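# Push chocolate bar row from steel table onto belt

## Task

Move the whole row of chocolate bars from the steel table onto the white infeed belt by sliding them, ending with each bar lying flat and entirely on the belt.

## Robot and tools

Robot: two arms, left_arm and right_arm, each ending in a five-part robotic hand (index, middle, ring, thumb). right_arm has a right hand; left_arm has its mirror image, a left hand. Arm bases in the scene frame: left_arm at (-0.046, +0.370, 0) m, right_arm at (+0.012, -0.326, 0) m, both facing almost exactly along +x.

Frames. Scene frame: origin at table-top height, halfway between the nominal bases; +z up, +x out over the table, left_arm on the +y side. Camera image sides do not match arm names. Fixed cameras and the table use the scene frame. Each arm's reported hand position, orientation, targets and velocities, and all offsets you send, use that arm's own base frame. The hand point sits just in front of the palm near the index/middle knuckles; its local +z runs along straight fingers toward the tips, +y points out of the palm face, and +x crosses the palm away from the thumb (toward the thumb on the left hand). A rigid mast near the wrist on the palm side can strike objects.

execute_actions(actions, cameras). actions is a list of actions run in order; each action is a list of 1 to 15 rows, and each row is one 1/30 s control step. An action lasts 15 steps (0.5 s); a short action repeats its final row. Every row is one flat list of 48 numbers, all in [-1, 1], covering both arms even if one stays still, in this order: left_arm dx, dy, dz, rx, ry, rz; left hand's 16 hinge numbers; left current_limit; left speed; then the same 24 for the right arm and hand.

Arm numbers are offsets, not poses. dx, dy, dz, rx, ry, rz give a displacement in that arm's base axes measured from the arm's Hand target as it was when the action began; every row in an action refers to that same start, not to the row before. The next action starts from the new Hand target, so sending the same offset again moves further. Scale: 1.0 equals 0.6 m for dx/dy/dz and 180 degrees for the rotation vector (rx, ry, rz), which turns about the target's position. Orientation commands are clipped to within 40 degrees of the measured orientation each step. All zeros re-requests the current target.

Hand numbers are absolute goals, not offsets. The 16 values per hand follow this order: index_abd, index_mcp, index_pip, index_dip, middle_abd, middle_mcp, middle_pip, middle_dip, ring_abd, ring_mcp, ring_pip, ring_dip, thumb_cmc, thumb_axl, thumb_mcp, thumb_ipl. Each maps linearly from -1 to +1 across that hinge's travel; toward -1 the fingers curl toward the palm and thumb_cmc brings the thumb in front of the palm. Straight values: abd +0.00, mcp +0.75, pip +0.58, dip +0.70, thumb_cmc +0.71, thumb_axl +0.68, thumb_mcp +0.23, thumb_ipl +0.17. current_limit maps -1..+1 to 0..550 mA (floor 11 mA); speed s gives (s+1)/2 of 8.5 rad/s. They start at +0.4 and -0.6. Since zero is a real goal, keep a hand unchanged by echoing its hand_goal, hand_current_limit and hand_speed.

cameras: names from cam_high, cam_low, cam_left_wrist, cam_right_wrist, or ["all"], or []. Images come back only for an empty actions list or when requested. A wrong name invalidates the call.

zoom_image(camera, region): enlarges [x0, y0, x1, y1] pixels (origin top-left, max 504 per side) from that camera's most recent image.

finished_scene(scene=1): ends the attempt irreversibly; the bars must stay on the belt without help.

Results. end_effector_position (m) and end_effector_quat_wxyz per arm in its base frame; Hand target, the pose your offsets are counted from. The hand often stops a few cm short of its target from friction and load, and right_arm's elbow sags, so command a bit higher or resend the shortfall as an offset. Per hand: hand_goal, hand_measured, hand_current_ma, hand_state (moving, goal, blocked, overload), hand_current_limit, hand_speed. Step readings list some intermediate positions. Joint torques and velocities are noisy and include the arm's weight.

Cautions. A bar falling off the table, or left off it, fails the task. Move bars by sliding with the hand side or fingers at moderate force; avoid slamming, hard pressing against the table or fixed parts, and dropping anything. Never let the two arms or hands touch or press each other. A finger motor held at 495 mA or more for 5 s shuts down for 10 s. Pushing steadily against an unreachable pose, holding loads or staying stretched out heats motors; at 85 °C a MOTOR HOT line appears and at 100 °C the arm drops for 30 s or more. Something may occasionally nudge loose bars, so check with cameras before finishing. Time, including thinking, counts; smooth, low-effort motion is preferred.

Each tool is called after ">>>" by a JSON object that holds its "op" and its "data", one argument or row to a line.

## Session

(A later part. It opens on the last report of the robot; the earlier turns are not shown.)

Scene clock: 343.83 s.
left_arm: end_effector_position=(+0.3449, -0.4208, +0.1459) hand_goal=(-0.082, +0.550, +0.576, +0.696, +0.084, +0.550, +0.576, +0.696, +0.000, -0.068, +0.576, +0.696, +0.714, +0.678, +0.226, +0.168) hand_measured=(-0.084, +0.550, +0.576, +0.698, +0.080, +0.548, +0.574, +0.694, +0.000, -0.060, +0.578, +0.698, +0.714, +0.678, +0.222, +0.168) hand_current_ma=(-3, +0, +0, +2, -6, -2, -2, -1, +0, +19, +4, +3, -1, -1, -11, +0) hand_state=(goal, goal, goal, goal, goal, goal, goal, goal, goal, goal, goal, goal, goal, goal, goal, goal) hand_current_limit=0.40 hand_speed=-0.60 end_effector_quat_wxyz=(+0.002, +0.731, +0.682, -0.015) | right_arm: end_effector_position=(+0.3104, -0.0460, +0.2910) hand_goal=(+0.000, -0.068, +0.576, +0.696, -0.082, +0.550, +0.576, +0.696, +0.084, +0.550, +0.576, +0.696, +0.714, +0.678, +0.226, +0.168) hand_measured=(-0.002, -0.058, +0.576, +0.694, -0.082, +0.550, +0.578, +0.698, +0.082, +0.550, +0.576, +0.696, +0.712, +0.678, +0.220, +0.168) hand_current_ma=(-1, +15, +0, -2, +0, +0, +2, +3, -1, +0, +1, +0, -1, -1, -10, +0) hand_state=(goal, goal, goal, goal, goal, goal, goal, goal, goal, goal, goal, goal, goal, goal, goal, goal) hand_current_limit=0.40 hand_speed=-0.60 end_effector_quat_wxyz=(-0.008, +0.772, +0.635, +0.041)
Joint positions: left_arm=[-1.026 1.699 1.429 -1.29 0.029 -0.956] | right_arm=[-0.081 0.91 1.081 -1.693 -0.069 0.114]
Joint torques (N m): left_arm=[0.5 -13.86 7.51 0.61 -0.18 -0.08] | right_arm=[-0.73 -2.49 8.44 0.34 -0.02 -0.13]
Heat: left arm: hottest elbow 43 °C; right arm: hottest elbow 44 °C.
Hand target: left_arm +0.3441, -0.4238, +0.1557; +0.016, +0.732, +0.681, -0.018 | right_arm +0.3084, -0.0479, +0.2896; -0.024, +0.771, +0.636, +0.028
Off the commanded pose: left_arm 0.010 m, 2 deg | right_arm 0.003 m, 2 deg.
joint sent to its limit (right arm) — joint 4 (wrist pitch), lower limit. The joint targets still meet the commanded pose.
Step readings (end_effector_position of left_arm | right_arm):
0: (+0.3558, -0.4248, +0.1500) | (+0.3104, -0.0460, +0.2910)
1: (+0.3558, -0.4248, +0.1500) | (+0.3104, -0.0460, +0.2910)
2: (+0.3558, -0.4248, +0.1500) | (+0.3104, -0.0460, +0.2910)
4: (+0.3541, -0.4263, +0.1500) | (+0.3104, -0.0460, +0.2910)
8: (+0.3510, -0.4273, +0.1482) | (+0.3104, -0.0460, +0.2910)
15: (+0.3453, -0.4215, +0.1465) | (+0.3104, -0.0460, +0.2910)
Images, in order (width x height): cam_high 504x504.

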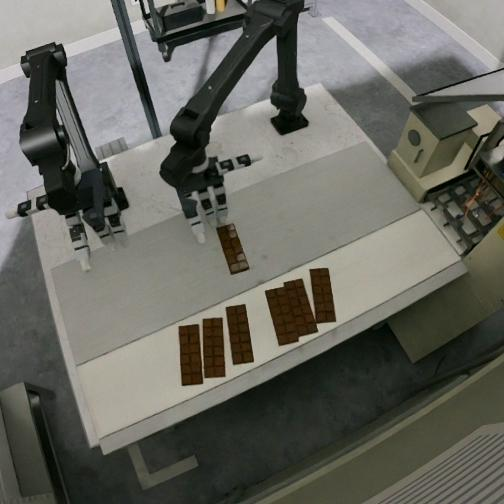

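>>> {"op": "execute_actions", "data": {
  "actions": [
    [[0.055,-0.006,0.012,0,0,0,-0.083,0.549,0.576,0.696,0.083,0.549,0.576,0.696,0,-0.068,0.576,0.696,0.714,0.678,0.226,0.168,0.4,-0.6,0,0,0,0,0,0,0,-0.068,0.576,0.696,-0.083,0.549,0.576,0.696,0.083,0.549,0.576,0.696,0.714,0.678,0.226,0.168,0.4,-0.6]]
  ],
  "cameras": ["cam_high"]
}}

>>> {"op": "zoom_image", "data": {
  "camera": "cam_high",
  "region": [180, 190, 300, 310]
}}

Scene clock: 345.60 s.
left_arm: end_effector_position=(+0.3668, -0.4143, +0.1512) hand_goal=(-0.082, +0.550, +0.576, +0.696, +0.084, +0.550, +0.576, +0.696, +0.000, -0.068, +0.576, +0.696, +0.714, +0.678, +0.226, +0.168) hand_measured=(-0.084, +0.550, +0.576, +0.698, +0.082, +0.554, +0.578, +0.696, +0.000, -0.060, +0.578, +0.698, +0.714, +0.678, +0.222, +0.168) hand_current_ma=(-3, +0, +0, +2, -4, +9, +2, +0, +0, +19, +4, +3, -1, -1, -11, +0) hand_state=(goal, goal, goal, goal, goal, goal, goal, goal, goal, goal, goal, goal, goal, goal, goal, goal) hand_current_limit=0.40 hand_speed=-0.60 end_effector_quat_wxyz=(+0.005, +0.727, +0.686, -0.015) | right_arm: end_effector_position=(+0.3104, -0.0460, +0.2910) hand_goal=(+0.000, -0.068, +0.576, +0.696, -0.082, +0.550, +0.576, +0.696, +0.084, +0.550, +0.576, +0.696, +0.714, +0.678, +0.226, +0.168) hand_measured=(-0.002, -0.058, +0.576, +0.694, -0.082, +0.550, +0.578, +0.698, +0.082, +0.550, +0.576, +0.696, +0.712, +0.678, +0.220, +0.168) hand_current_ma=(-1, +15, +0, -2, +0, +0, +2, +3, -1, +0, +1, +0, -1, -1, -10, +0) hand_state=(goal, goal, goal, goal, goal, goal, goal, goal, goal, goal, goal, goal, goal, goal, goal, goal) hand_current_limit=0.40 hand_speed=-0.60 end_effector_quat_wxyz=(-0.008, +0.772, +0.635, +0.041)
Joint positions: left_arm=[-0.984 1.71 1.458 -1.304 0.029 -0.926] | right_arm=[-0.081 0.91 1.081 -1.693 -0.069 0.114]
Joint torques (N m): left_arm=[0.79 -11.81 11.28 -0.21 -0.15 0.18] | right_arm=[-0.5 -2.37 8.43 0.35 -0.03 -0.13]
Heat: left arm: hottest elbow 43 °C; right arm: hottest elbow 44 °C.
Hand target: left_arm +0.3771, -0.4274, +0.1628; +0.016, +0.732, +0.681, -0.018 | right_arm +0.3084, -0.0479, +0.2896; -0.024, +0.771, +0.636, +0.028
Off the commanded pose: left_arm 0.020 m, 2 deg | right_arm 0.003 m, 2 deg.
joint sent to its limit (right arm) — joint 4 (wrist pitch), lower limit. The joint targets still meet the commanded pose.
Step readings (end_effector_position of left_arm | right_arm):
0: (+0.3449, -0.4207, +0.1458) | (+0.3104, -0.0460, +0.2910)
1: (+0.3449, -0.4207, +0.1458) | (+0.3104, -0.0460, +0.2910)
2: (+0.3450, -0.4206, +0.1458) | (+0.3104, -0.0460, +0.2910)
4: (+0.3469, -0.4196, +0.1459) | (+0.3104, -0.0460, +0.2910)
8: (+0.3564, -0.4159, +0.1486) | (+0.3104, -0.0460, +0.2910)
15: (+0.3667, -0.4140, +0.1526) | (+0.3104, -0.0460, +0.2910)
Images, in order (width x height): cam_high 504x504.

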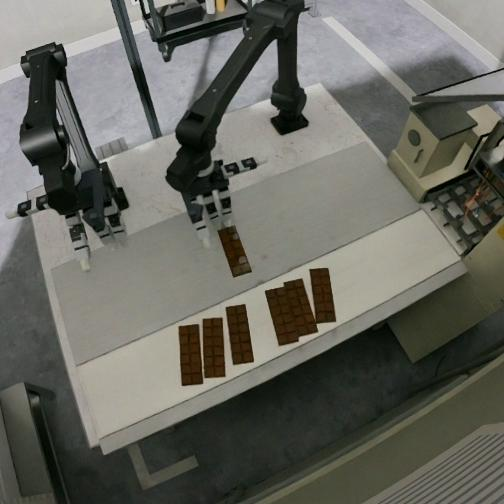

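Scaled by 4.200 from the camera's 504x504 image, which has a finer 720x720 frame.

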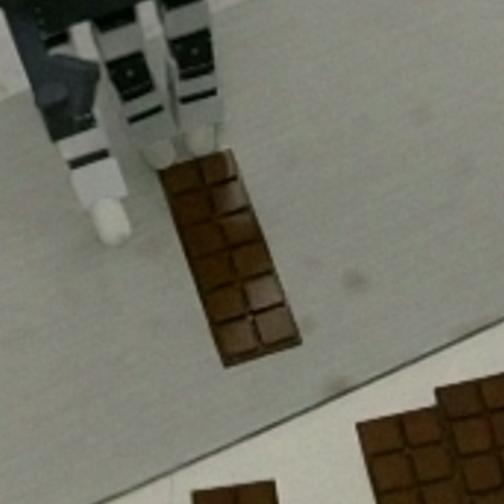

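>>> {"op": "execute_actions", "data": {
  "actions": [
    [[0.055,0,-0.002,0,0,0,-0.083,0.549,0.576,0.696,0.083,0.549,0.576,0.696,0,-0.068,0.576,0.696,0.714,0.678,0.226,0.168,0.4,-0.6,0,0,0,0,0,0,0,-0.068,0.576,0.696,-0.083,0.549,0.576,0.696,0.083,0.549,0.576,0.696,0.714,0.678,0.226,0.168,0.4,-0.6]]
  ],
  "cameras": ["cam_high"]
}}

>>> {"op": "zoom_image", "data": {
  "camera": "cam_high",
  "region": [180, 200, 300, 320]
}}

Scene clock: 347.93 s.
left_arm: end_effector_position=(+0.3996, -0.4149, +0.1500) hand_goal=(-0.082, +0.550, +0.576, +0.696, +0.084, +0.550, +0.576, +0.696, +0.000, -0.068, +0.576, +0.696, +0.714, +0.678, +0.226, +0.168) hand_measured=(-0.084, +0.552, +0.578, +0.698, +0.082, +0.556, +0.578, +0.696, +0.000, -0.060, +0.578, +0.698, +0.714, +0.678, +0.222, +0.168) hand_current_ma=(-3, +4, +1, +2, -3, +10, +4, +0, +0, +19, +4, +3, -1, -1, -11, +0) hand_state=(goal, goal, goal, goal, goal, goal, goal, goal, goal, goal, goal, goal, goal, goal, goal, goal) hand_current_limit=0.40 hand_speed=-0.60 end_effector_quat_wxyz=(+0.004, +0.727, +0.686, -0.016) | right_arm: end_effector_position=(+0.3104, -0.0460, +0.2910) hand_goal=(+0.000, -0.068, +0.576, +0.696, -0.082, +0.550, +0.576, +0.696, +0.084, +0.550, +0.576, +0.696, +0.714, +0.678, +0.226, +0.168) hand_measured=(-0.002, -0.058, +0.576, +0.694, -0.082, +0.550, +0.578, +0.698, +0.082, +0.550, +0.576, +0.696, +0.712, +0.678, +0.220, +0.168) hand_current_ma=(-1, +15, +0, -2, +0, +0, +2, +3, -1, +0, +1, +0, -1, -1, -10, +0) hand_state=(goal, goal, goal, goal, goal, goal, goal, goal, goal, goal, goal, goal, goal, goal, goal, goal) hand_current_limit=0.40 hand_speed=-0.60 end_effector_quat_wxyz=(-0.008, +0.772, +0.635, +0.041)
Joint positions: left_arm=[-0.933 1.761 1.522 -1.32 0.031 -0.875] | right_arm=[-0.081 0.91 1.081 -1.693 -0.069 0.114]
Joint torques (N m): left_arm=[0.91 -12.4 11.29 -0.2 -0.16 0.11] | right_arm=[-0.62 -2.32 8.43 0.34 -0.01 -0.12]
Heat: left arm: hottest elbow 44 °C; right arm: hottest elbow 44 °C.
Hand target: left_arm +0.4101, -0.4274, +0.1616; +0.016, +0.732, +0.681, -0.018 | right_arm +0.3084, -0.0479, +0.2896; -0.024, +0.771, +0.636, +0.028
Off the commanded pose: left_arm 0.020 m, 2 deg | right_arm 0.003 m, 2 deg.
joint sent to its limit (right arm) — joint 4 (wrist pitch), lower limit. The joint targets still meet the commanded pose.
Step readings (end_effector_position of left_arm | right_arm):
0: (+0.3668, -0.4143, +0.1510) | (+0.3104, -0.0460, +0.2910)
1: (+0.3669, -0.4144, +0.1510) | (+0.3104, -0.0460, +0.2910)
2: (+0.3678, -0.4147, +0.1513) | (+0.3104, -0.0460, +0.2910)
4: (+0.3722, -0.4170, +0.1520) | (+0.3104, -0.0460, +0.2910)
8: (+0.3887, -0.4186, +0.1524) | (+0.3104, -0.0460, +0.2910)
15: (+0.3996, -0.4147, +0.1524) | (+0.3104, -0.0460, +0.2910)
Images, in order (width x height): cam_high 504x504.

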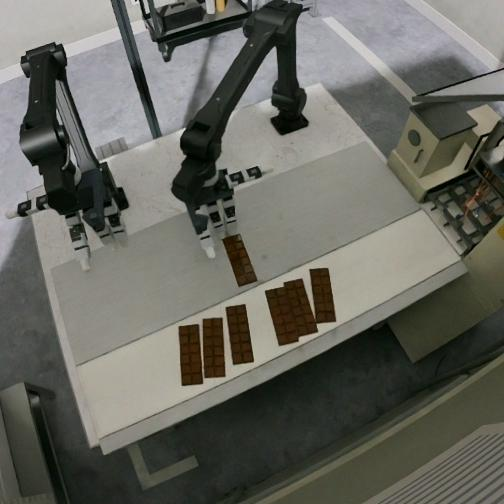

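Scaled by 4.200 from the camera's 504x504 image, which has a finer 720x720 frame.

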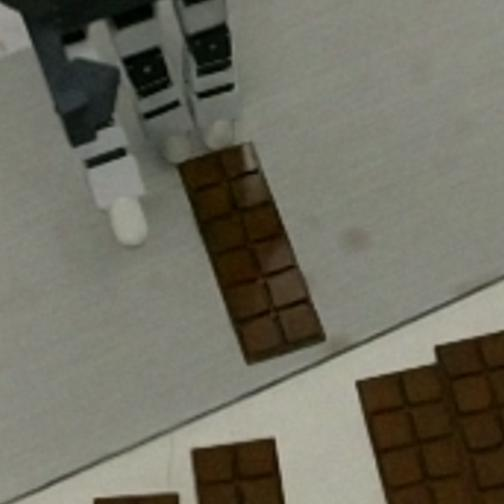

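>>> {"op": "execute_actions", "data": {
  "actions": [
    [[0.057,0,-0.001,0,0,0,-0.083,0.549,0.576,0.696,0.083,0.549,0.576,0.696,0,-0.068,0.576,0.696,0.714,0.678,0.226,0.168,0.4,-0.6,0,0,0,0,0,0,0,-0.068,0.576,0.696,-0.083,0.549,0.576,0.696,0.083,0.549,0.576,0.696,0.714,0.678,0.226,0.168,0.4,-0.6]]
  ],
  "cameras": ["cam_high"]
}}

>>> {"op": "zoom_image", "data": {
  "camera": "cam_high",
  "region": [190, 220, 310, 340]
}}

Scene clock: 350.77 s.
left_arm: end_effector_position=(+0.4334, -0.4154, +0.1501) hand_goal=(-0.082, +0.550, +0.576, +0.696, +0.084, +0.550, +0.576, +0.696, +0.000, -0.068, +0.576, +0.696, +0.714, +0.678, +0.226, +0.168) hand_measured=(-0.084, +0.554, +0.578, +0.698, +0.084, +0.552, +0.578, +0.696, +0.000, -0.060, +0.578, +0.698, +0.714, +0.678, +0.222, +0.168) hand_current_ma=(-3, +6, +3, +2, +0, +4, +3, +0, +0, +19, +4, +3, -1, -1, -11, +0) hand_state=(goal, goal, goal, goal, goal, goal, goal, goal, goal, goal, goal, goal, goal, goal, goal, goal) hand_current_limit=0.40 hand_speed=-0.60 end_effector_quat_wxyz=(+0.005, +0.727, +0.686, -0.017) | right_arm: end_effector_position=(+0.3104, -0.0460, +0.2910) hand_goal=(+0.000, -0.068, +0.576, +0.696, -0.082, +0.550, +0.576, +0.696, +0.084, +0.550, +0.576, +0.696, +0.714, +0.678, +0.226, +0.168) hand_measured=(-0.002, -0.058, +0.576, +0.694, -0.082, +0.550, +0.578, +0.698, +0.082, +0.550, +0.576, +0.696, +0.712, +0.678, +0.220, +0.168) hand_current_ma=(-1, +15, +0, -2, +0, +0, +2, +3, -1, +0, +1, +0, -1, -1, -10, +0) hand_state=(goal, goal, goal, goal, goal, goal, goal, goal, goal, goal, goal, goal, goal, goal, goal, goal) hand_current_limit=0.40 hand_speed=-0.60 end_effector_quat_wxyz=(-0.008, +0.772, +0.635, +0.041)
Joint positions: left_arm=[-0.884 1.815 1.599 -1.343 0.033 -0.827] | right_arm=[-0.081 0.91 1.081 -1.693 -0.069 0.114]
Joint torques (N m): left_arm=[1.73 -13.51 11.43 -0.2 -0.15 0.12] | right_arm=[-0.44 -2.32 8.43 0.32 -0.03 -0.13]
Heat: left arm: hottest elbow 44 °C; right arm: hottest elbow 44 °C.
Hand target: left_arm +0.4444, -0.4274, +0.1610; +0.016, +0.732, +0.681, -0.018 | right_arm +0.3084, -0.0479, +0.2896; -0.024, +0.771, +0.636, +0.028
Off the commanded pose: left_arm 0.019 m, 2 deg | right_arm 0.003 m, 2 deg.
joint sent to its limit (right arm) — joint 4 (wrist pitch), lower limit. The joint targets still meet the commanded pose.
Step readings (end_effector_position of left_arm | right_arm):
0: (+0.3996, -0.4149, +0.1500) | (+0.3104, -0.0460, +0.2910)
1: (+0.3997, -0.4151, +0.1499) | (+0.3104, -0.0460, +0.2910)
2: (+0.4005, -0.4156, +0.1503) | (+0.3104, -0.0460, +0.2910)
4: (+0.4050, -0.4180, +0.1513) | (+0.3104, -0.0460, +0.2910)
8: (+0.4224, -0.4198, +0.1519) | (+0.3104, -0.0460, +0.2910)
15: (+0.4333, -0.4152, +0.1519) | (+0.3104, -0.0460, +0.2910)
Images, in order (width x height): cam_high 504x504.

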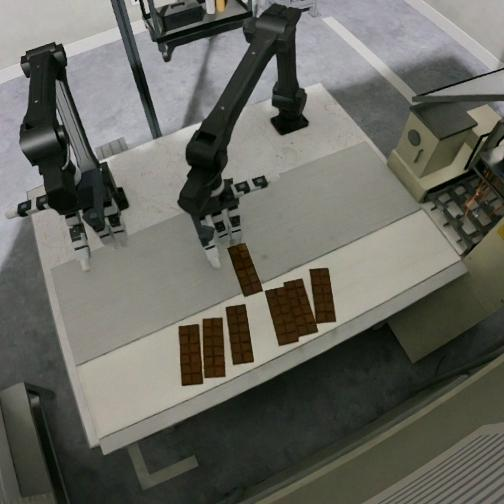

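Scaled by 4.200 from the camera's 504x504 image, which has a finer 720x720 frame.

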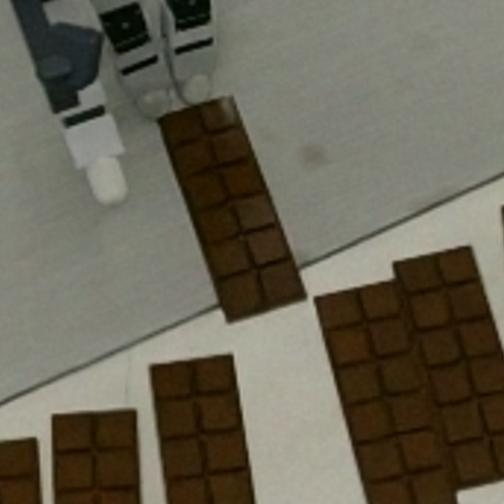

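>>> {"op": "execute_actions", "data": {
  "actions": [
    [[0.057,-0.014,-0.002,0,0,-0.011,-0.083,0.549,0.576,0.696,0.083,0.549,0.576,0.696,0,-0.068,0.576,0.696,0.714,0.678,0.226,0.168,0.4,-0.6,0,0,0,0,0,0,0,-0.068,0.576,0.696,-0.083,0.549,0.576,0.696,0.083,0.549,0.576,0.696,0.714,0.678,0.226,0.168,0.4,-0.6]]
  ],
  "cameras": ["cam_high"]
}}

>>> {"op": "zoom_image", "data": {
  "camera": "cam_high",
  "region": [190, 230, 310, 350]
}}

Scene clock: 352.83 s.
left_arm: end_effector_position=(+0.4661, -0.4258, +0.1520) hand_goal=(-0.082, +0.550, +0.576, +0.696, +0.084, +0.550, +0.576, +0.696, +0.000, -0.068, +0.576, +0.696, +0.714, +0.678, +0.226, +0.168) hand_measured=(-0.082, +0.554, +0.578, +0.698, +0.084, +0.552, +0.578, +0.696, +0.000, -0.060, +0.578, +0.698, +0.714, +0.678, +0.222, +0.168) hand_current_ma=(+1, +7, +4, +3, +0, +4, +3, +0, +0, +19, +4, +3, -1, -1, -11, +0) hand_state=(goal, goal, goal, goal, goal, goal, goal, goal, goal, goal, goal, goal, goal, goal, goal, goal) hand_current_limit=0.40 hand_speed=-0.60 end_effector_quat_wxyz=(+0.006, +0.739, +0.673, -0.017) | right_arm: end_effector_position=(+0.3104, -0.0460, +0.2910) hand_goal=(+0.000, -0.068, +0.576, +0.696, -0.082, +0.550, +0.576, +0.696, +0.084, +0.550, +0.576, +0.696, +0.714, +0.678, +0.226, +0.168) hand_measured=(-0.002, -0.058, +0.576, +0.694, -0.082, +0.550, +0.578, +0.698, +0.082, +0.550, +0.576, +0.696, +0.712, +0.678, +0.220, +0.168) hand_current_ma=(-1, +15, +0, -2, +0, +0, +2, +3, -1, +0, +1, +0, -1, -1, -10, +0) hand_state=(goal, goal, goal, goal, goal, goal, goal, goal, goal, goal, goal, goal, goal, goal, goal, goal) hand_current_limit=0.40 hand_speed=-0.60 end_effector_quat_wxyz=(-0.008, +0.772, +0.635, +0.041)
Joint positions: left_arm=[-0.849 1.882 1.701 -1.377 0.035 -0.756] | right_arm=[-0.081 0.91 1.081 -1.693 -0.069 0.114]
Joint torques (N m): left_arm=[1.2 -13.74 11.37 -0.17 -0.11 0.11] | right_arm=[-0.62 -2.49 8.36 0.32 -0.03 -0.13]
Heat: left arm: hottest elbow 44 °C; right arm: hottest elbow 44 °C.
Hand target: left_arm +0.4786, -0.4358, +0.1598; +0.016, +0.743, +0.669, -0.018 | right_arm +0.3084, -0.0479, +0.2896; -0.024, +0.771, +0.636, +0.028
Off the commanded pose: left_arm 0.018 m, 1 deg | right_arm 0.003 m, 2 deg.
joint sent to its limit (right arm) — joint 4 (wrist pitch), lower limit. The joint targets still meet the commanded pose.
Step readings (end_effector_position of left_arm | right_arm):
0: (+0.4334, -0.4155, +0.1501) | (+0.3104, -0.0460, +0.2910)
1: (+0.4335, -0.4157, +0.1502) | (+0.3104, -0.0460, +0.2910)
2: (+0.4342, -0.4164, +0.1505) | (+0.3104, -0.0460, +0.2910)
4: (+0.4397, -0.4211, +0.1519) | (+0.3104, -0.0460, +0.2910)
8: (+0.4561, -0.4277, +0.1521) | (+0.3104, -0.0460, +0.2910)
15: (+0.4659, -0.4256, +0.1524) | (+0.3104, -0.0460, +0.2910)
Images, in order (width x height): cam_high 504x504.

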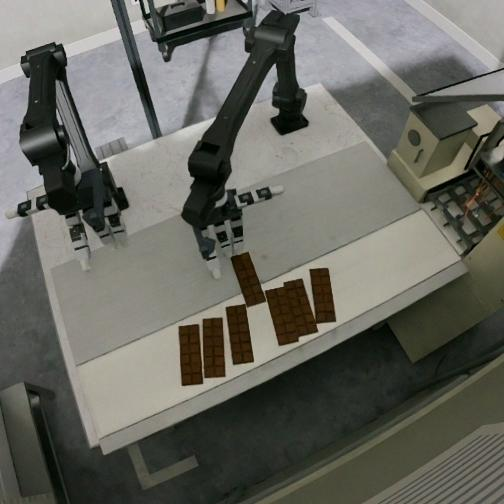

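Scaled by 4.200 from the camera's 504x504 image, which has a finer 720x720 frame.

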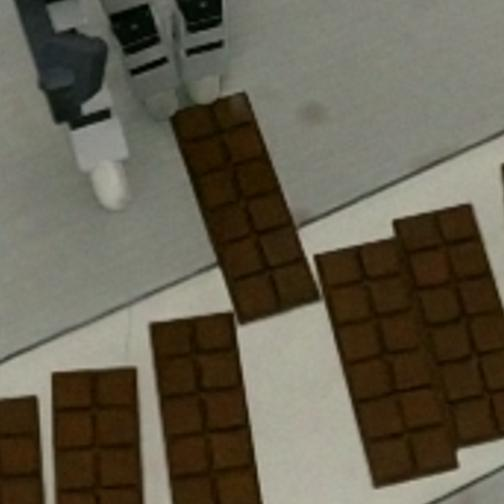

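>>> {"op": "execute_actions", "data": {
  "actions": [
    [[0.057,-0.01,-0.004,0,0,-0.018,-0.083,0.549,0.576,0.696,0.083,0.549,0.576,0.696,0,-0.068,0.576,0.696,0.714,0.678,0.226,0.168,0.4,-0.6,0,0,0,0,0,0,0,-0.068,0.576,0.696,-0.083,0.549,0.576,0.696,0.083,0.549,0.576,0.696,0.714,0.678,0.226,0.168,0.4,-0.6]]
  ],
  "cameras": ["cam_high"]
}}

>>> {"op": "zoom_image", "data": {
  "camera": "cam_high",
  "region": [200, 240, 320, 360]
}}

Scene clock: 355.77 s.
left_arm: end_effector_position=(+0.5002, -0.4330, +0.1527) hand_goal=(-0.082, +0.550, +0.576, +0.696, +0.084, +0.550, +0.576, +0.696, +0.000, -0.068, +0.576, +0.696, +0.714, +0.678, +0.226, +0.168) hand_measured=(-0.080, +0.554, +0.578, +0.698, +0.084, +0.552, +0.578, +0.696, +0.000, -0.060, +0.578, +0.698, +0.714, +0.678, +0.222, +0.168) hand_current_ma=(+1, +7, +4, +3, +0, +4, +3, +0, +0, +19, +4, +3, -1, -1, -11, +0) hand_state=(goal, goal, goal, goal, goal, goal, goal, goal, goal, goal, goal, goal, goal, goal, goal, goal) hand_current_limit=0.40 hand_speed=-0.60 end_effector_quat_wxyz=(+0.008, +0.758, +0.652, -0.019) | right_arm: end_effector_position=(+0.3104, -0.0460, +0.2910) hand_goal=(+0.000, -0.068, +0.576, +0.696, -0.082, +0.550, +0.576, +0.696, +0.084, +0.550, +0.576, +0.696, +0.714, +0.678, +0.226, +0.168) hand_measured=(-0.002, -0.058, +0.576, +0.694, -0.082, +0.550, +0.578, +0.698, +0.082, +0.550, +0.576, +0.696, +0.712, +0.678, +0.220, +0.168) hand_current_ma=(-1, +15, +0, -2, +0, +0, +2, +3, -1, +0, +1, +0, -1, -1, -10, +0) hand_state=(goal, goal, goal, goal, goal, goal, goal, goal, goal, goal, goal, goal, goal, goal, goal, goal) hand_current_limit=0.40 hand_speed=-0.60 end_effector_quat_wxyz=(-0.008, +0.772, +0.635, +0.041)
Joint positions: left_arm=[-0.809 1.947 1.801 -1.411 0.038 -0.66] | right_arm=[-0.081 0.91 1.081 -1.693 -0.069 0.114]
Joint torques (N m): left_arm=[1.26 -14.39 11.29 -0.09 -0.11 0.16] | right_arm=[-0.67 -2.26 8.38 0.35 -0.03 -0.14]
Heat: left arm: hottest elbow 44 °C; right arm: hottest elbow 44 °C.
Hand target: left_arm +0.5127, -0.4419, +0.1573; +0.015, +0.762, +0.647, -0.019 | right_arm +0.3084, -0.0479, +0.2896; -0.024, +0.771, +0.636, +0.028
Off the commanded pose: left_arm 0.016 m, 1 deg | right_arm 0.003 m, 2 deg.
joint sent to its limit (right arm) — joint 4 (wrist pitch), lower limit. The joint targets still meet the commanded pose.
Step readings (end_effector_position of left_arm | right_arm):
0: (+0.4661, -0.4257, +0.1520) | (+0.3104, -0.0460, +0.2910)
1: (+0.4662, -0.4259, +0.1521) | (+0.3104, -0.0460, +0.2910)
2: (+0.4675, -0.4260, +0.1523) | (+0.3104, -0.0460, +0.2910)
4: (+0.4733, -0.4299, +0.1528) | (+0.3104, -0.0460, +0.2910)
8: (+0.4889, -0.4355, +0.1530) | (+0.3104, -0.0460, +0.2910)
15: (+0.4999, -0.4328, +0.1530) | (+0.3104, -0.0460, +0.2910)
Images, in order (width x height): cam_high 504x504.

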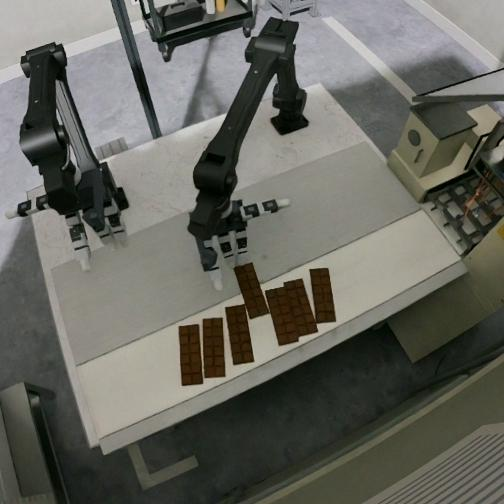

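Scaled by 4.200 from the camera's 504x504 image, which has a finer 720x720 frame.

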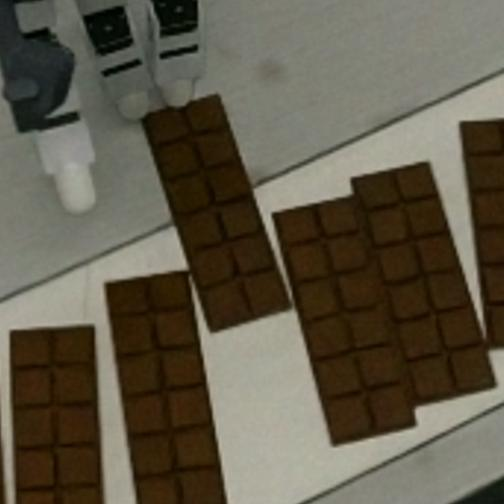

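>>> {"op": "execute_actions", "data": {
  "actions": [
    [[0.057,-0.012,-0.004,0,0,-0.022,-0.083,0.549,0.576,0.696,0.083,0.549,0.576,0.696,0,-0.068,0.576,0.696,0.714,0.678,0.226,0.168,0.4,-0.6,0,0,0,0,0,0,0,-0.068,0.576,0.696,-0.083,0.549,0.576,0.696,0.083,0.549,0.576,0.696,0.714,0.678,0.226,0.168,0.4,-0.6]]
  ],
  "cameras": ["cam_high"]
}}

>>> {"op": "zoom_image", "data": {
  "camera": "cam_high",
  "region": [200, 250, 320, 370]
}}

Scene clock: 359.53 s.
left_arm: end_effector_position=(+0.5343, -0.4420, +0.1534) hand_goal=(-0.082, +0.550, +0.576, +0.696, +0.084, +0.550, +0.576, +0.696, +0.000, -0.068, +0.576, +0.696, +0.714, +0.678, +0.226, +0.168) hand_measured=(-0.082, +0.554, +0.578, +0.698, +0.084, +0.552, +0.578, +0.696, +0.000, -0.060, +0.578, +0.698, +0.714, +0.678, +0.222, +0.168) hand_current_ma=(+1, +8, +4, +3, +0, +4, +3, +0, +0, +19, +4, +3, -1, -1, -11, +0) hand_state=(goal, goal, goal, goal, goal, goal, goal, goal, goal, goal, goal, goal, goal, goal, goal, goal) hand_current_limit=0.40 hand_speed=-0.60 end_effector_quat_wxyz=(+0.009, +0.780, +0.625, -0.019) | right_arm: end_effector_position=(+0.3104, -0.0460, +0.2910) hand_goal=(+0.000, -0.068, +0.576, +0.696, -0.082, +0.550, +0.576, +0.696, +0.084, +0.550, +0.576, +0.696, +0.714, +0.678, +0.226, +0.168) hand_measured=(-0.002, -0.058, +0.576, +0.694, -0.082, +0.550, +0.578, +0.698, +0.082, +0.550, +0.576, +0.696, +0.712, +0.678, +0.220, +0.168) hand_current_ma=(-1, +15, +0, -2, +0, +0, +2, +3, -1, +0, +1, +0, -1, -1, -10, +0) hand_state=(goal, goal, goal, goal, goal, goal, goal, goal, goal, goal, goal, goal, goal, goal, goal, goal) hand_current_limit=0.40 hand_speed=-0.60 end_effector_quat_wxyz=(-0.008, +0.772, +0.635, +0.041)
Joint positions: left_arm=[-0.773 2.02 1.917 -1.454 0.041 -0.554] | right_arm=[-0.081 0.91 1.081 -1.693 -0.069 0.114]
Joint torques (N m): left_arm=[1.67 -14.97 11.28 0.06 -0.1 0.17] | right_arm=[-0.56 -2.43 8.39 0.31 -0.03 -0.14]
Heat: left arm: hottest elbow 45 °C; right arm: hottest elbow 44 °C.
Hand target: left_arm +0.5470, -0.4490, +0.1550; +0.015, +0.784, +0.621, -0.019 | right_arm +0.3084, -0.0479, +0.2896; -0.024, +0.771, +0.636, +0.028
Off the commanded pose: left_arm 0.015 m, 1 deg | right_arm 0.003 m, 2 deg.
joint sent to its limit (right arm) — joint 4 (wrist pitch), lower limit. The joint targets still meet the commanded pose.
Step readings (end_effector_position of left_arm | right_arm):
0: (+0.5002, -0.4331, +0.1527) | (+0.3104, -0.0460, +0.2910)
1: (+0.5005, -0.4331, +0.1528) | (+0.3104, -0.0460, +0.2910)
2: (+0.5017, -0.4334, +0.1532) | (+0.3104, -0.0460, +0.2910)
4: (+0.5078, -0.4377, +0.1535) | (+0.3104, -0.0460, +0.2910)
8: (+0.5233, -0.4437, +0.1539) | (+0.3104, -0.0460, +0.2910)
15: (+0.5336, -0.4421, +0.1538) | (+0.3104, -0.0460, +0.2910)
Images, in order (width x height): cam_high 504x504.

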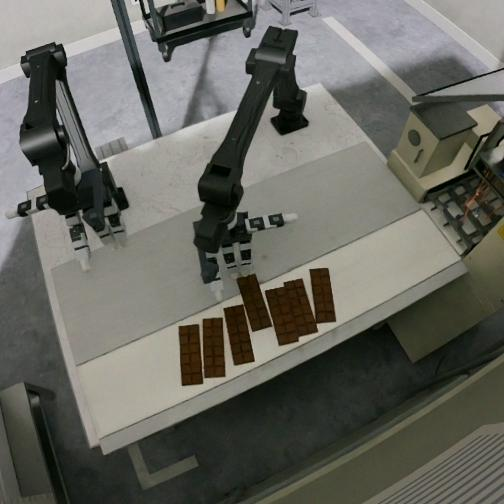

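Scaled by 4.200 from the camera's 504x504 image, which has a finer 720x720 frame.

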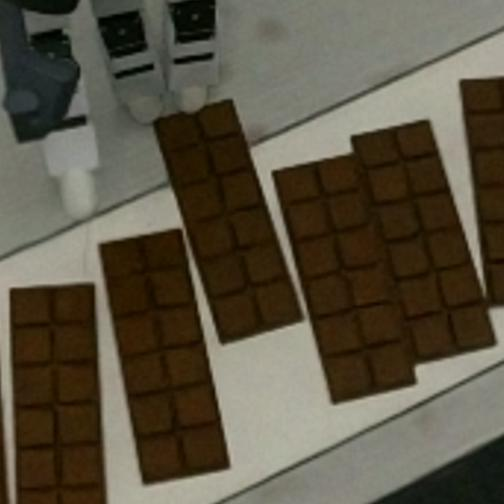

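>>> {"op": "execute_actions", "data": {
  "actions": [
    [[0.052,0.003,-0.005,0,0,-0.022,-0.083,0.549,0.576,0.696,0.083,0.549,0.576,0.696,0,-0.068,0.576,0.696,0.714,0.678,0.226,0.168,0.4,-0.6,0,0,0,0,0,0,0,-0.068,0.576,0.696,-0.083,0.549,0.576,0.696,0.083,0.549,0.576,0.696,0.714,0.678,0.226,0.168,0.4,-0.6]]
  ],
  "cameras": ["cam_high"]
}}

>>> {"op": "zoom_image", "data": {
  "camera": "cam_high",
  "region": [200, 250, 320, 370]
}}

Scene clock: 362.67 s.
left_arm: end_effector_position=(+0.5662, -0.4407, +0.1519) hand_goal=(-0.082, +0.550, +0.576, +0.696, +0.084, +0.550, +0.576, +0.696, +0.000, -0.068, +0.576, +0.696, +0.714, +0.678, +0.226, +0.168) hand_measured=(-0.082, +0.554, +0.578, +0.698, +0.084, +0.552, +0.578, +0.696, +0.000, -0.060, +0.578, +0.698, +0.714, +0.678, +0.222, +0.168) hand_current_ma=(+1, +7, +4, +2, +0, +4, +3, +0, +0, +19, +4, +3, -1, -1, -11, +0) hand_state=(goal, goal, goal, goal, goal, goal, goal, goal, goal, goal, goal, goal, goal, goal, goal, goal) hand_current_limit=0.40 hand_speed=-0.60 end_effector_quat_wxyz=(+0.009, +0.801, +0.598, -0.021) | right_arm: end_effector_position=(+0.3104, -0.0460, +0.2910) hand_goal=(+0.000, -0.068, +0.576, +0.696, -0.082, +0.550, +0.576, +0.696, +0.084, +0.550, +0.576, +0.696, +0.714, +0.678, +0.226, +0.168) hand_measured=(-0.002, -0.058, +0.576, +0.694, -0.082, +0.550, +0.578, +0.698, +0.082, +0.550, +0.576, +0.696, +0.712, +0.678, +0.220, +0.168) hand_current_ma=(-1, +15, +0, -2, +0, +0, +2, +3, -1, +0, +1, +0, -1, -1, -10, +0) hand_state=(goal, goal, goal, goal, goal, goal, goal, goal, goal, goal, goal, goal, goal, goal, goal, goal) hand_current_limit=0.40 hand_speed=-0.60 end_effector_quat_wxyz=(-0.008, +0.772, +0.635, +0.041)
Joint positions: left_arm=[-0.73 2.078 2.007 -1.489 0.044 -0.442] | right_arm=[-0.081 0.91 1.081 -1.693 -0.069 0.114]
Joint torques (N m): left_arm=[1.26 -15.68 11.23 0.03 -0.11 0.17] | right_arm=[-0.62 -2.26 8.39 0.32 -0.05 -0.13]
Heat: left arm: hottest elbow 45 °C; right arm: hottest elbow 44 °C.
Hand target: left_arm +0.5781, -0.4472, +0.1517; +0.014, +0.805, +0.593, -0.020 | right_arm +0.3084, -0.0479, +0.2896; -0.024, +0.771, +0.636, +0.028
Off the commanded pose: left_arm 0.014 m, 1 deg | right_arm 0.003 m, 2 deg.
joint sent to its limit (right arm) — joint 4 (wrist pitch), lower limit. The joint targets still meet the commanded pose.
Step readings (end_effector_position of left_arm | right_arm):
0: (+0.5342, -0.4420, +0.1534) | (+0.3104, -0.0460, +0.2910)
1: (+0.5343, -0.4422, +0.1533) | (+0.3104, -0.0460, +0.2910)
2: (+0.5358, -0.4417, +0.1536) | (+0.3104, -0.0460, +0.2910)
4: (+0.5407, -0.4445, +0.1537) | (+0.3104, -0.0460, +0.2910)
8: (+0.5543, -0.4457, +0.1541) | (+0.3104, -0.0460, +0.2910)
15: (+0.5661, -0.4410, +0.1538) | (+0.3104, -0.0460, +0.2910)
Images, in order (width x height): cam_high 504x504.

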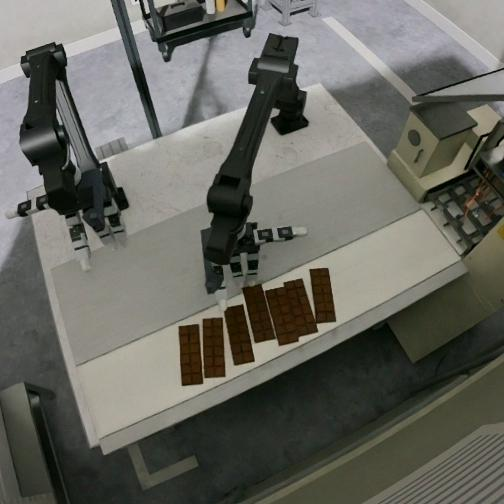

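Scaled by 4.200 from the camera's 504x504 image, which has a finer 720x720 frame.

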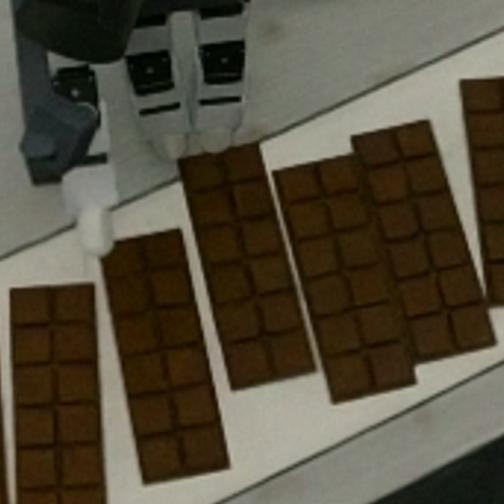

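>>> {"op": "execute_actions", "data": {
  "actions": [
    [[0.042,-0.009,0.003,0,0,0,-0.083,0.549,0.576,0.696,0.083,0.549,0.576,0.696,0,-0.068,0.576,0.696,0.714,0.678,0.226,0.168,0.4,-0.6,0,0,0,0,0,0,0,-0.068,0.576,0.696,-0.083,0.549,0.576,0.696,0.083,0.549,0.576,0.696,0.714,0.678,0.226,0.168,0.4,-0.6]]
  ],
  "cameras": ["cam_high"]
}}

>>> {"op": "zoom_image", "data": {
  "camera": "cam_high",
  "region": [200, 250, 320, 370]
}}

Scene clock: 364.40 s.
left_arm: end_effector_position=(+0.5905, -0.4493, +0.1518) hand_goal=(-0.082, +0.550, +0.576, +0.696, +0.084, +0.550, +0.576, +0.696, +0.000, -0.068, +0.576, +0.696, +0.714, +0.678, +0.226, +0.168) hand_measured=(-0.086, +0.554, +0.578, +0.696, +0.084, +0.552, +0.578, +0.696, +0.000, -0.060, +0.578, +0.698, +0.714, +0.678, +0.222, +0.168) hand_current_ma=(-4, +7, +3, +1, +0, +4, +3, +0, +0, +19, +4, +3, -1, -1, -11, +0) hand_state=(goal, goal, goal, goal, goal, goal, goal, goal, goal, goal, goal, goal, goal, goal, goal, goal) hand_current_limit=0.40 hand_speed=-0.60 end_effector_quat_wxyz=(+0.008, +0.803, +0.596, -0.021) | right_arm: end_effector_position=(+0.3104, -0.0460, +0.2910) hand_goal=(+0.000, -0.068, +0.576, +0.696, -0.082, +0.550, +0.576, +0.696, +0.084, +0.550, +0.576, +0.696, +0.714, +0.678, +0.226, +0.168) hand_measured=(-0.002, -0.058, +0.576, +0.694, -0.082, +0.550, +0.578, +0.698, +0.082, +0.550, +0.576, +0.696, +0.712, +0.678, +0.220, +0.168) hand_current_ma=(-1, +15, +0, -2, +0, +0, +2, +3, -1, +0, +1, +0, -1, -1, -10, +0) hand_state=(goal, goal, goal, goal, goal, goal, goal, goal, goal, goal, goal, goal, goal, goal, goal, goal) hand_current_limit=0.40 hand_speed=-0.60 end_effector_quat_wxyz=(-0.008, +0.772, +0.635, +0.041)
Joint positions: left_arm=[-0.714 2.159 2.142 -1.546 0.044 -0.421] | right_arm=[-0.081 0.91 1.081 -1.693 -0.069 0.114]
Joint torques (N m): left_arm=[1.49 -16.44 11.41 -0.09 -0.09 0.14] | right_arm=[-0.62 -2.37 8.39 0.35 -0.03 -0.14]
Heat: left arm: hottest elbow 46 °C; right arm: hottest elbow 44 °C.
Hand target: left_arm +0.6032, -0.4526, +0.1537; +0.014, +0.805, +0.593, -0.020 | right_arm +0.3084, -0.0479, +0.2896; -0.024, +0.771, +0.636, +0.028
Off the commanded pose: left_arm 0.013 m, 1 deg | right_arm 0.003 m, 2 deg.
joint sent to its limit (right arm) — joint 4 (wrist pitch), lower limit. The joint targets still meet the commanded pose.
Step readings (end_effector_position of left_arm | right_arm):
0: (+0.5662, -0.4408, +0.1519) | (+0.3104, -0.0460, +0.2910)
1: (+0.5663, -0.4409, +0.1524) | (+0.3104, -0.0460, +0.2910)
2: (+0.5671, -0.4414, +0.1527) | (+0.3104, -0.0460, +0.2910)
4: (+0.5726, -0.4448, +0.1534) | (+0.3104, -0.0460, +0.2910)
8: (+0.5841, -0.4505, +0.1526) | (+0.3104, -0.0460, +0.2910)
15: (+0.5905, -0.4491, +0.1524) | (+0.3104, -0.0460, +0.2910)
Images, in order (width x height): cam_high 504x504.

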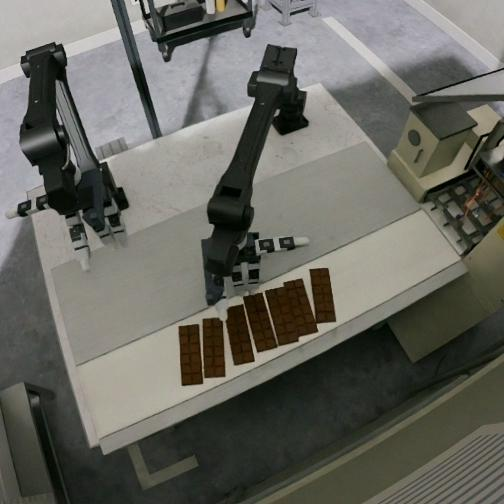

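Scaled by 4.200 from the camera's 504x504 image, which has a finer 720x720 frame.

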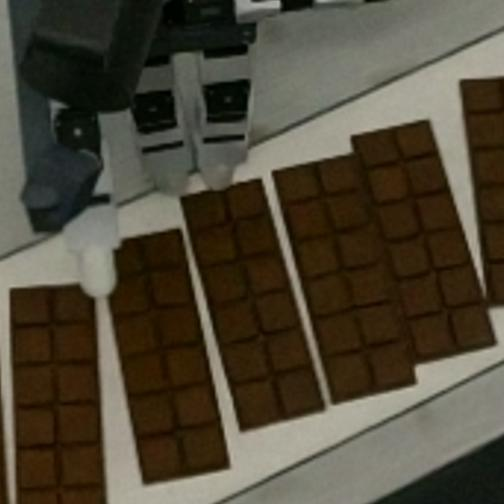

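>>> {"op": "execute_actions", "data": {
  "actions": [
    [[-0.12,0.03,0.13,0,0,0,-0.083,0.549,0.576,0.696,0.083,0.549,0.576,0.696,0,-0.068,0.576,0.696,0.714,0.678,0.226,0.168,0.4,-0.6,0,0,0,0,0,0,0,-0.068,0.576,0.696,-0.083,0.549,0.576,0.696,0.083,0.549,0.576,0.696,0.714,0.678,0.226,0.168,0.4,-0.6]],
    [[-0.2,0.08,0.08,0,0,0,-0.083,0.549,0.576,0.696,0.083,0.549,0.576,0.696,0,-0.068,0.576,0.696,0.714,0.678,0.226,0.168,0.4,-0.6,0,0,0,0,0,0,0,-0.068,0.576,0.696,-0.083,0.549,0.576,0.696,0.083,0.549,0.576,0.696,0.714,0.678,0.226,0.168,0.4,-0.6]],
    [[-0.2,0.15,0,0,0,0,-0.083,0.549,0.576,0.696,0.083,0.549,0.576,0.696,0,-0.068,0.576,0.696,0.714,0.678,0.226,0.168,0.4,-0.6,0,0,0,0,0,0,0,-0.068,0.576,0.696,-0.083,0.549,0.576,0.696,0.083,0.549,0.576,0.696,0.714,0.678,0.226,0.168,0.4,-0.6]]
  ],
  "cameras": ["cam_high", "cam_low"]
}}

>>> {"op": "zoom_image", "data": {
  "camera": "cam_high",
  "region": [165, 290, 265, 390]
}}

>>> {"op": "zoom_image", "data": {
  "camera": "cam_high",
  "region": [240, 250, 350, 360]
}}

Scene clock: 367.67 s.
left_arm: end_effector_position=(+0.2939, -0.2958, +0.2822) hand_goal=(-0.082, +0.550, +0.576, +0.696, +0.084, +0.550, +0.576, +0.696, +0.000, -0.068, +0.576, +0.696, +0.714, +0.678, +0.226, +0.168) hand_measured=(-0.084, +0.550, +0.578, +0.696, +0.084, +0.550, +0.578, +0.696, +0.000, -0.060, +0.578, +0.698, +0.712, +0.678, +0.222, +0.168) hand_current_ma=(-2, +1, +1, +1, +0, +1, +1, +0, +0, +17, +4, +3, -2, -1, -11, +0) hand_state=(goal, goal, goal, goal, goal, goal, goal, goal, goal, goal, goal, goal, goal, goal, goal, goal) hand_current_limit=0.40 hand_speed=-0.60 end_effector_quat_wxyz=(+0.020, +0.807, +0.590, -0.021) | right_arm: end_effector_position=(+0.3104, -0.0460, +0.2910) hand_goal=(+0.000, -0.068, +0.576, +0.696, -0.082, +0.550, +0.576, +0.696, +0.084, +0.550, +0.576, +0.696, +0.714, +0.678, +0.226, +0.168) hand_measured=(-0.002, -0.058, +0.576, +0.694, -0.082, +0.550, +0.578, +0.698, +0.082, +0.550, +0.576, +0.696, +0.712, +0.678, +0.220, +0.168) hand_current_ma=(-1, +15, +0, -2, +0, +0, +2, +3, -1, +0, +1, +0, -1, -1, -10, +0) hand_state=(goal, goal, goal, goal, goal, goal, goal, goal, goal, goal, goal, goal, goal, goal, goal, goal) hand_current_limit=0.40 hand_speed=-0.60 end_effector_quat_wxyz=(-0.008, +0.772, +0.635, +0.041)
Joint positions: left_arm=[-0.934 1.247 1.296 -1.58 0.042 -0.627] | right_arm=[-0.081 0.91 1.081 -1.693 -0.069 0.114]
Joint torques (N m): left_arm=[0.15 -6.53 8.03 0.06 -0.22 -0.18] | right_arm=[-0.67 -2.32 8.38 0.28 -0.02 -0.14]
Heat: left arm: hottest elbow 46 °C; right arm: hottest elbow 44 °C.
Hand target: left_arm +0.2913, -0.2967, +0.2797; +0.014, +0.805, +0.593, -0.020 | right_arm +0.3084, -0.0479, +0.2896; -0.024, +0.771, +0.636, +0.028
Off the commanded pose: left_arm 0.004 m, 1 deg | right_arm 0.003 m, 2 deg.
joint sent to its limit (right arm) — joint 4 (wrist pitch), lower limit. The joint targets still meet the commanded pose.
Step readings (end_effector_position of left_arm | right_arm):
0: (+0.5905, -0.4493, +0.1518) | (+0.3104, -0.0460, +0.2910)
1: (+0.5904, -0.4492, +0.1518) | (+0.3104, -0.0460, +0.2910)
2: (+0.5893, -0.4483, +0.1523) | (+0.3104, -0.0460, +0.2910)
4: (+0.5801, -0.4450, +0.1530) | (+0.3104, -0.0460, +0.2910)
8: (+0.5561, -0.4316, +0.1725) | (+0.3104, -0.0460, +0.2910)
15: (+0.5373, -0.4352, +0.2346) | (+0.3104, -0.0460, +0.2910)
16: (+0.5350, -0.4359, +0.2385) | (+0.3104, -0.0460, +0.2910)
17: (+0.5287, -0.4345, +0.2398) | (+0.3104, -0.0460, +0.2910)
19: (+0.5069, -0.4217, +0.2351) | (+0.3104, -0.0460, +0.2910)
23: (+0.4545, -0.3982, +0.2377) | (+0.3104, -0.0460, +0.2910)
30: (+0.4129, -0.3931, +0.2824) | (+0.3104, -0.0460, +0.2910)
31: (+0.4112, -0.3915, +0.2853) | (+0.3104, -0.0460, +0.2910)
32: (+0.4068, -0.3868, +0.2840) | (+0.3104, -0.0460, +0.2910)
34: (+0.3857, -0.3658, +0.2706) | (+0.3104, -0.0460, +0.2910)
38: (+0.3312, -0.3172, +0.2511) | (+0.3104, -0.0460, +0.2910)
45: (+0.2964, -0.3004, +0.2832) | (+0.3104, -0.0460, +0.2910)
Images, in order (width x height): cam_high 504x504, cam_low 504x504.

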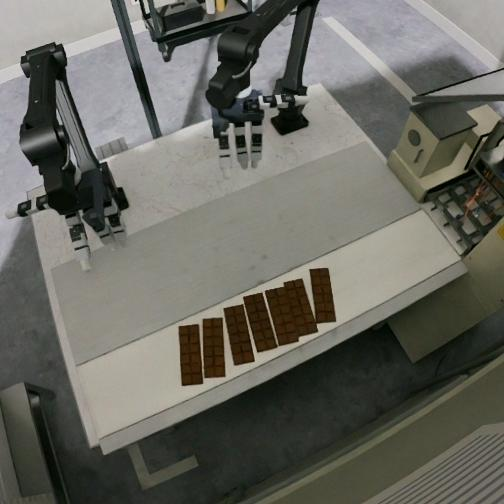

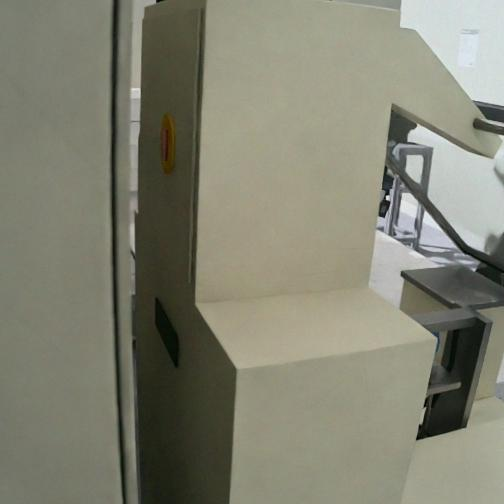

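Scaled by 5.040 from the camera's 504x504 image, which has a finer 720x720 frame.

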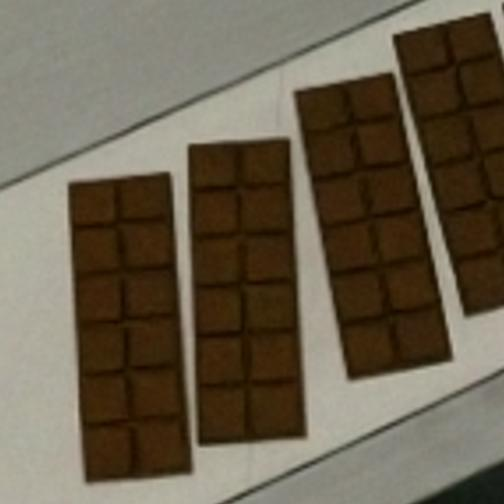

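Scaled by 4.582 from the camera's 504x504 image, which has a finer 720x720 frame.

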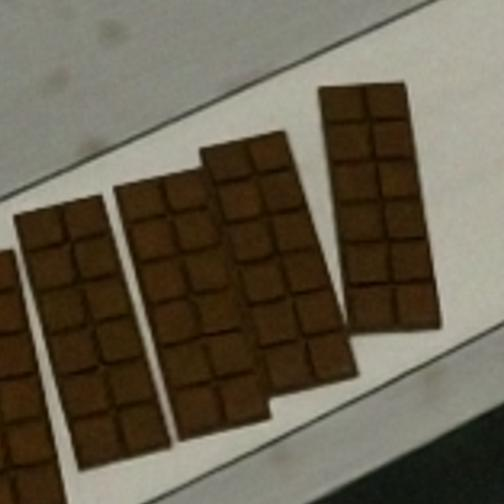

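>>> {"op": "finished_scene", "data": {

}}

The scene is finished: the task was done.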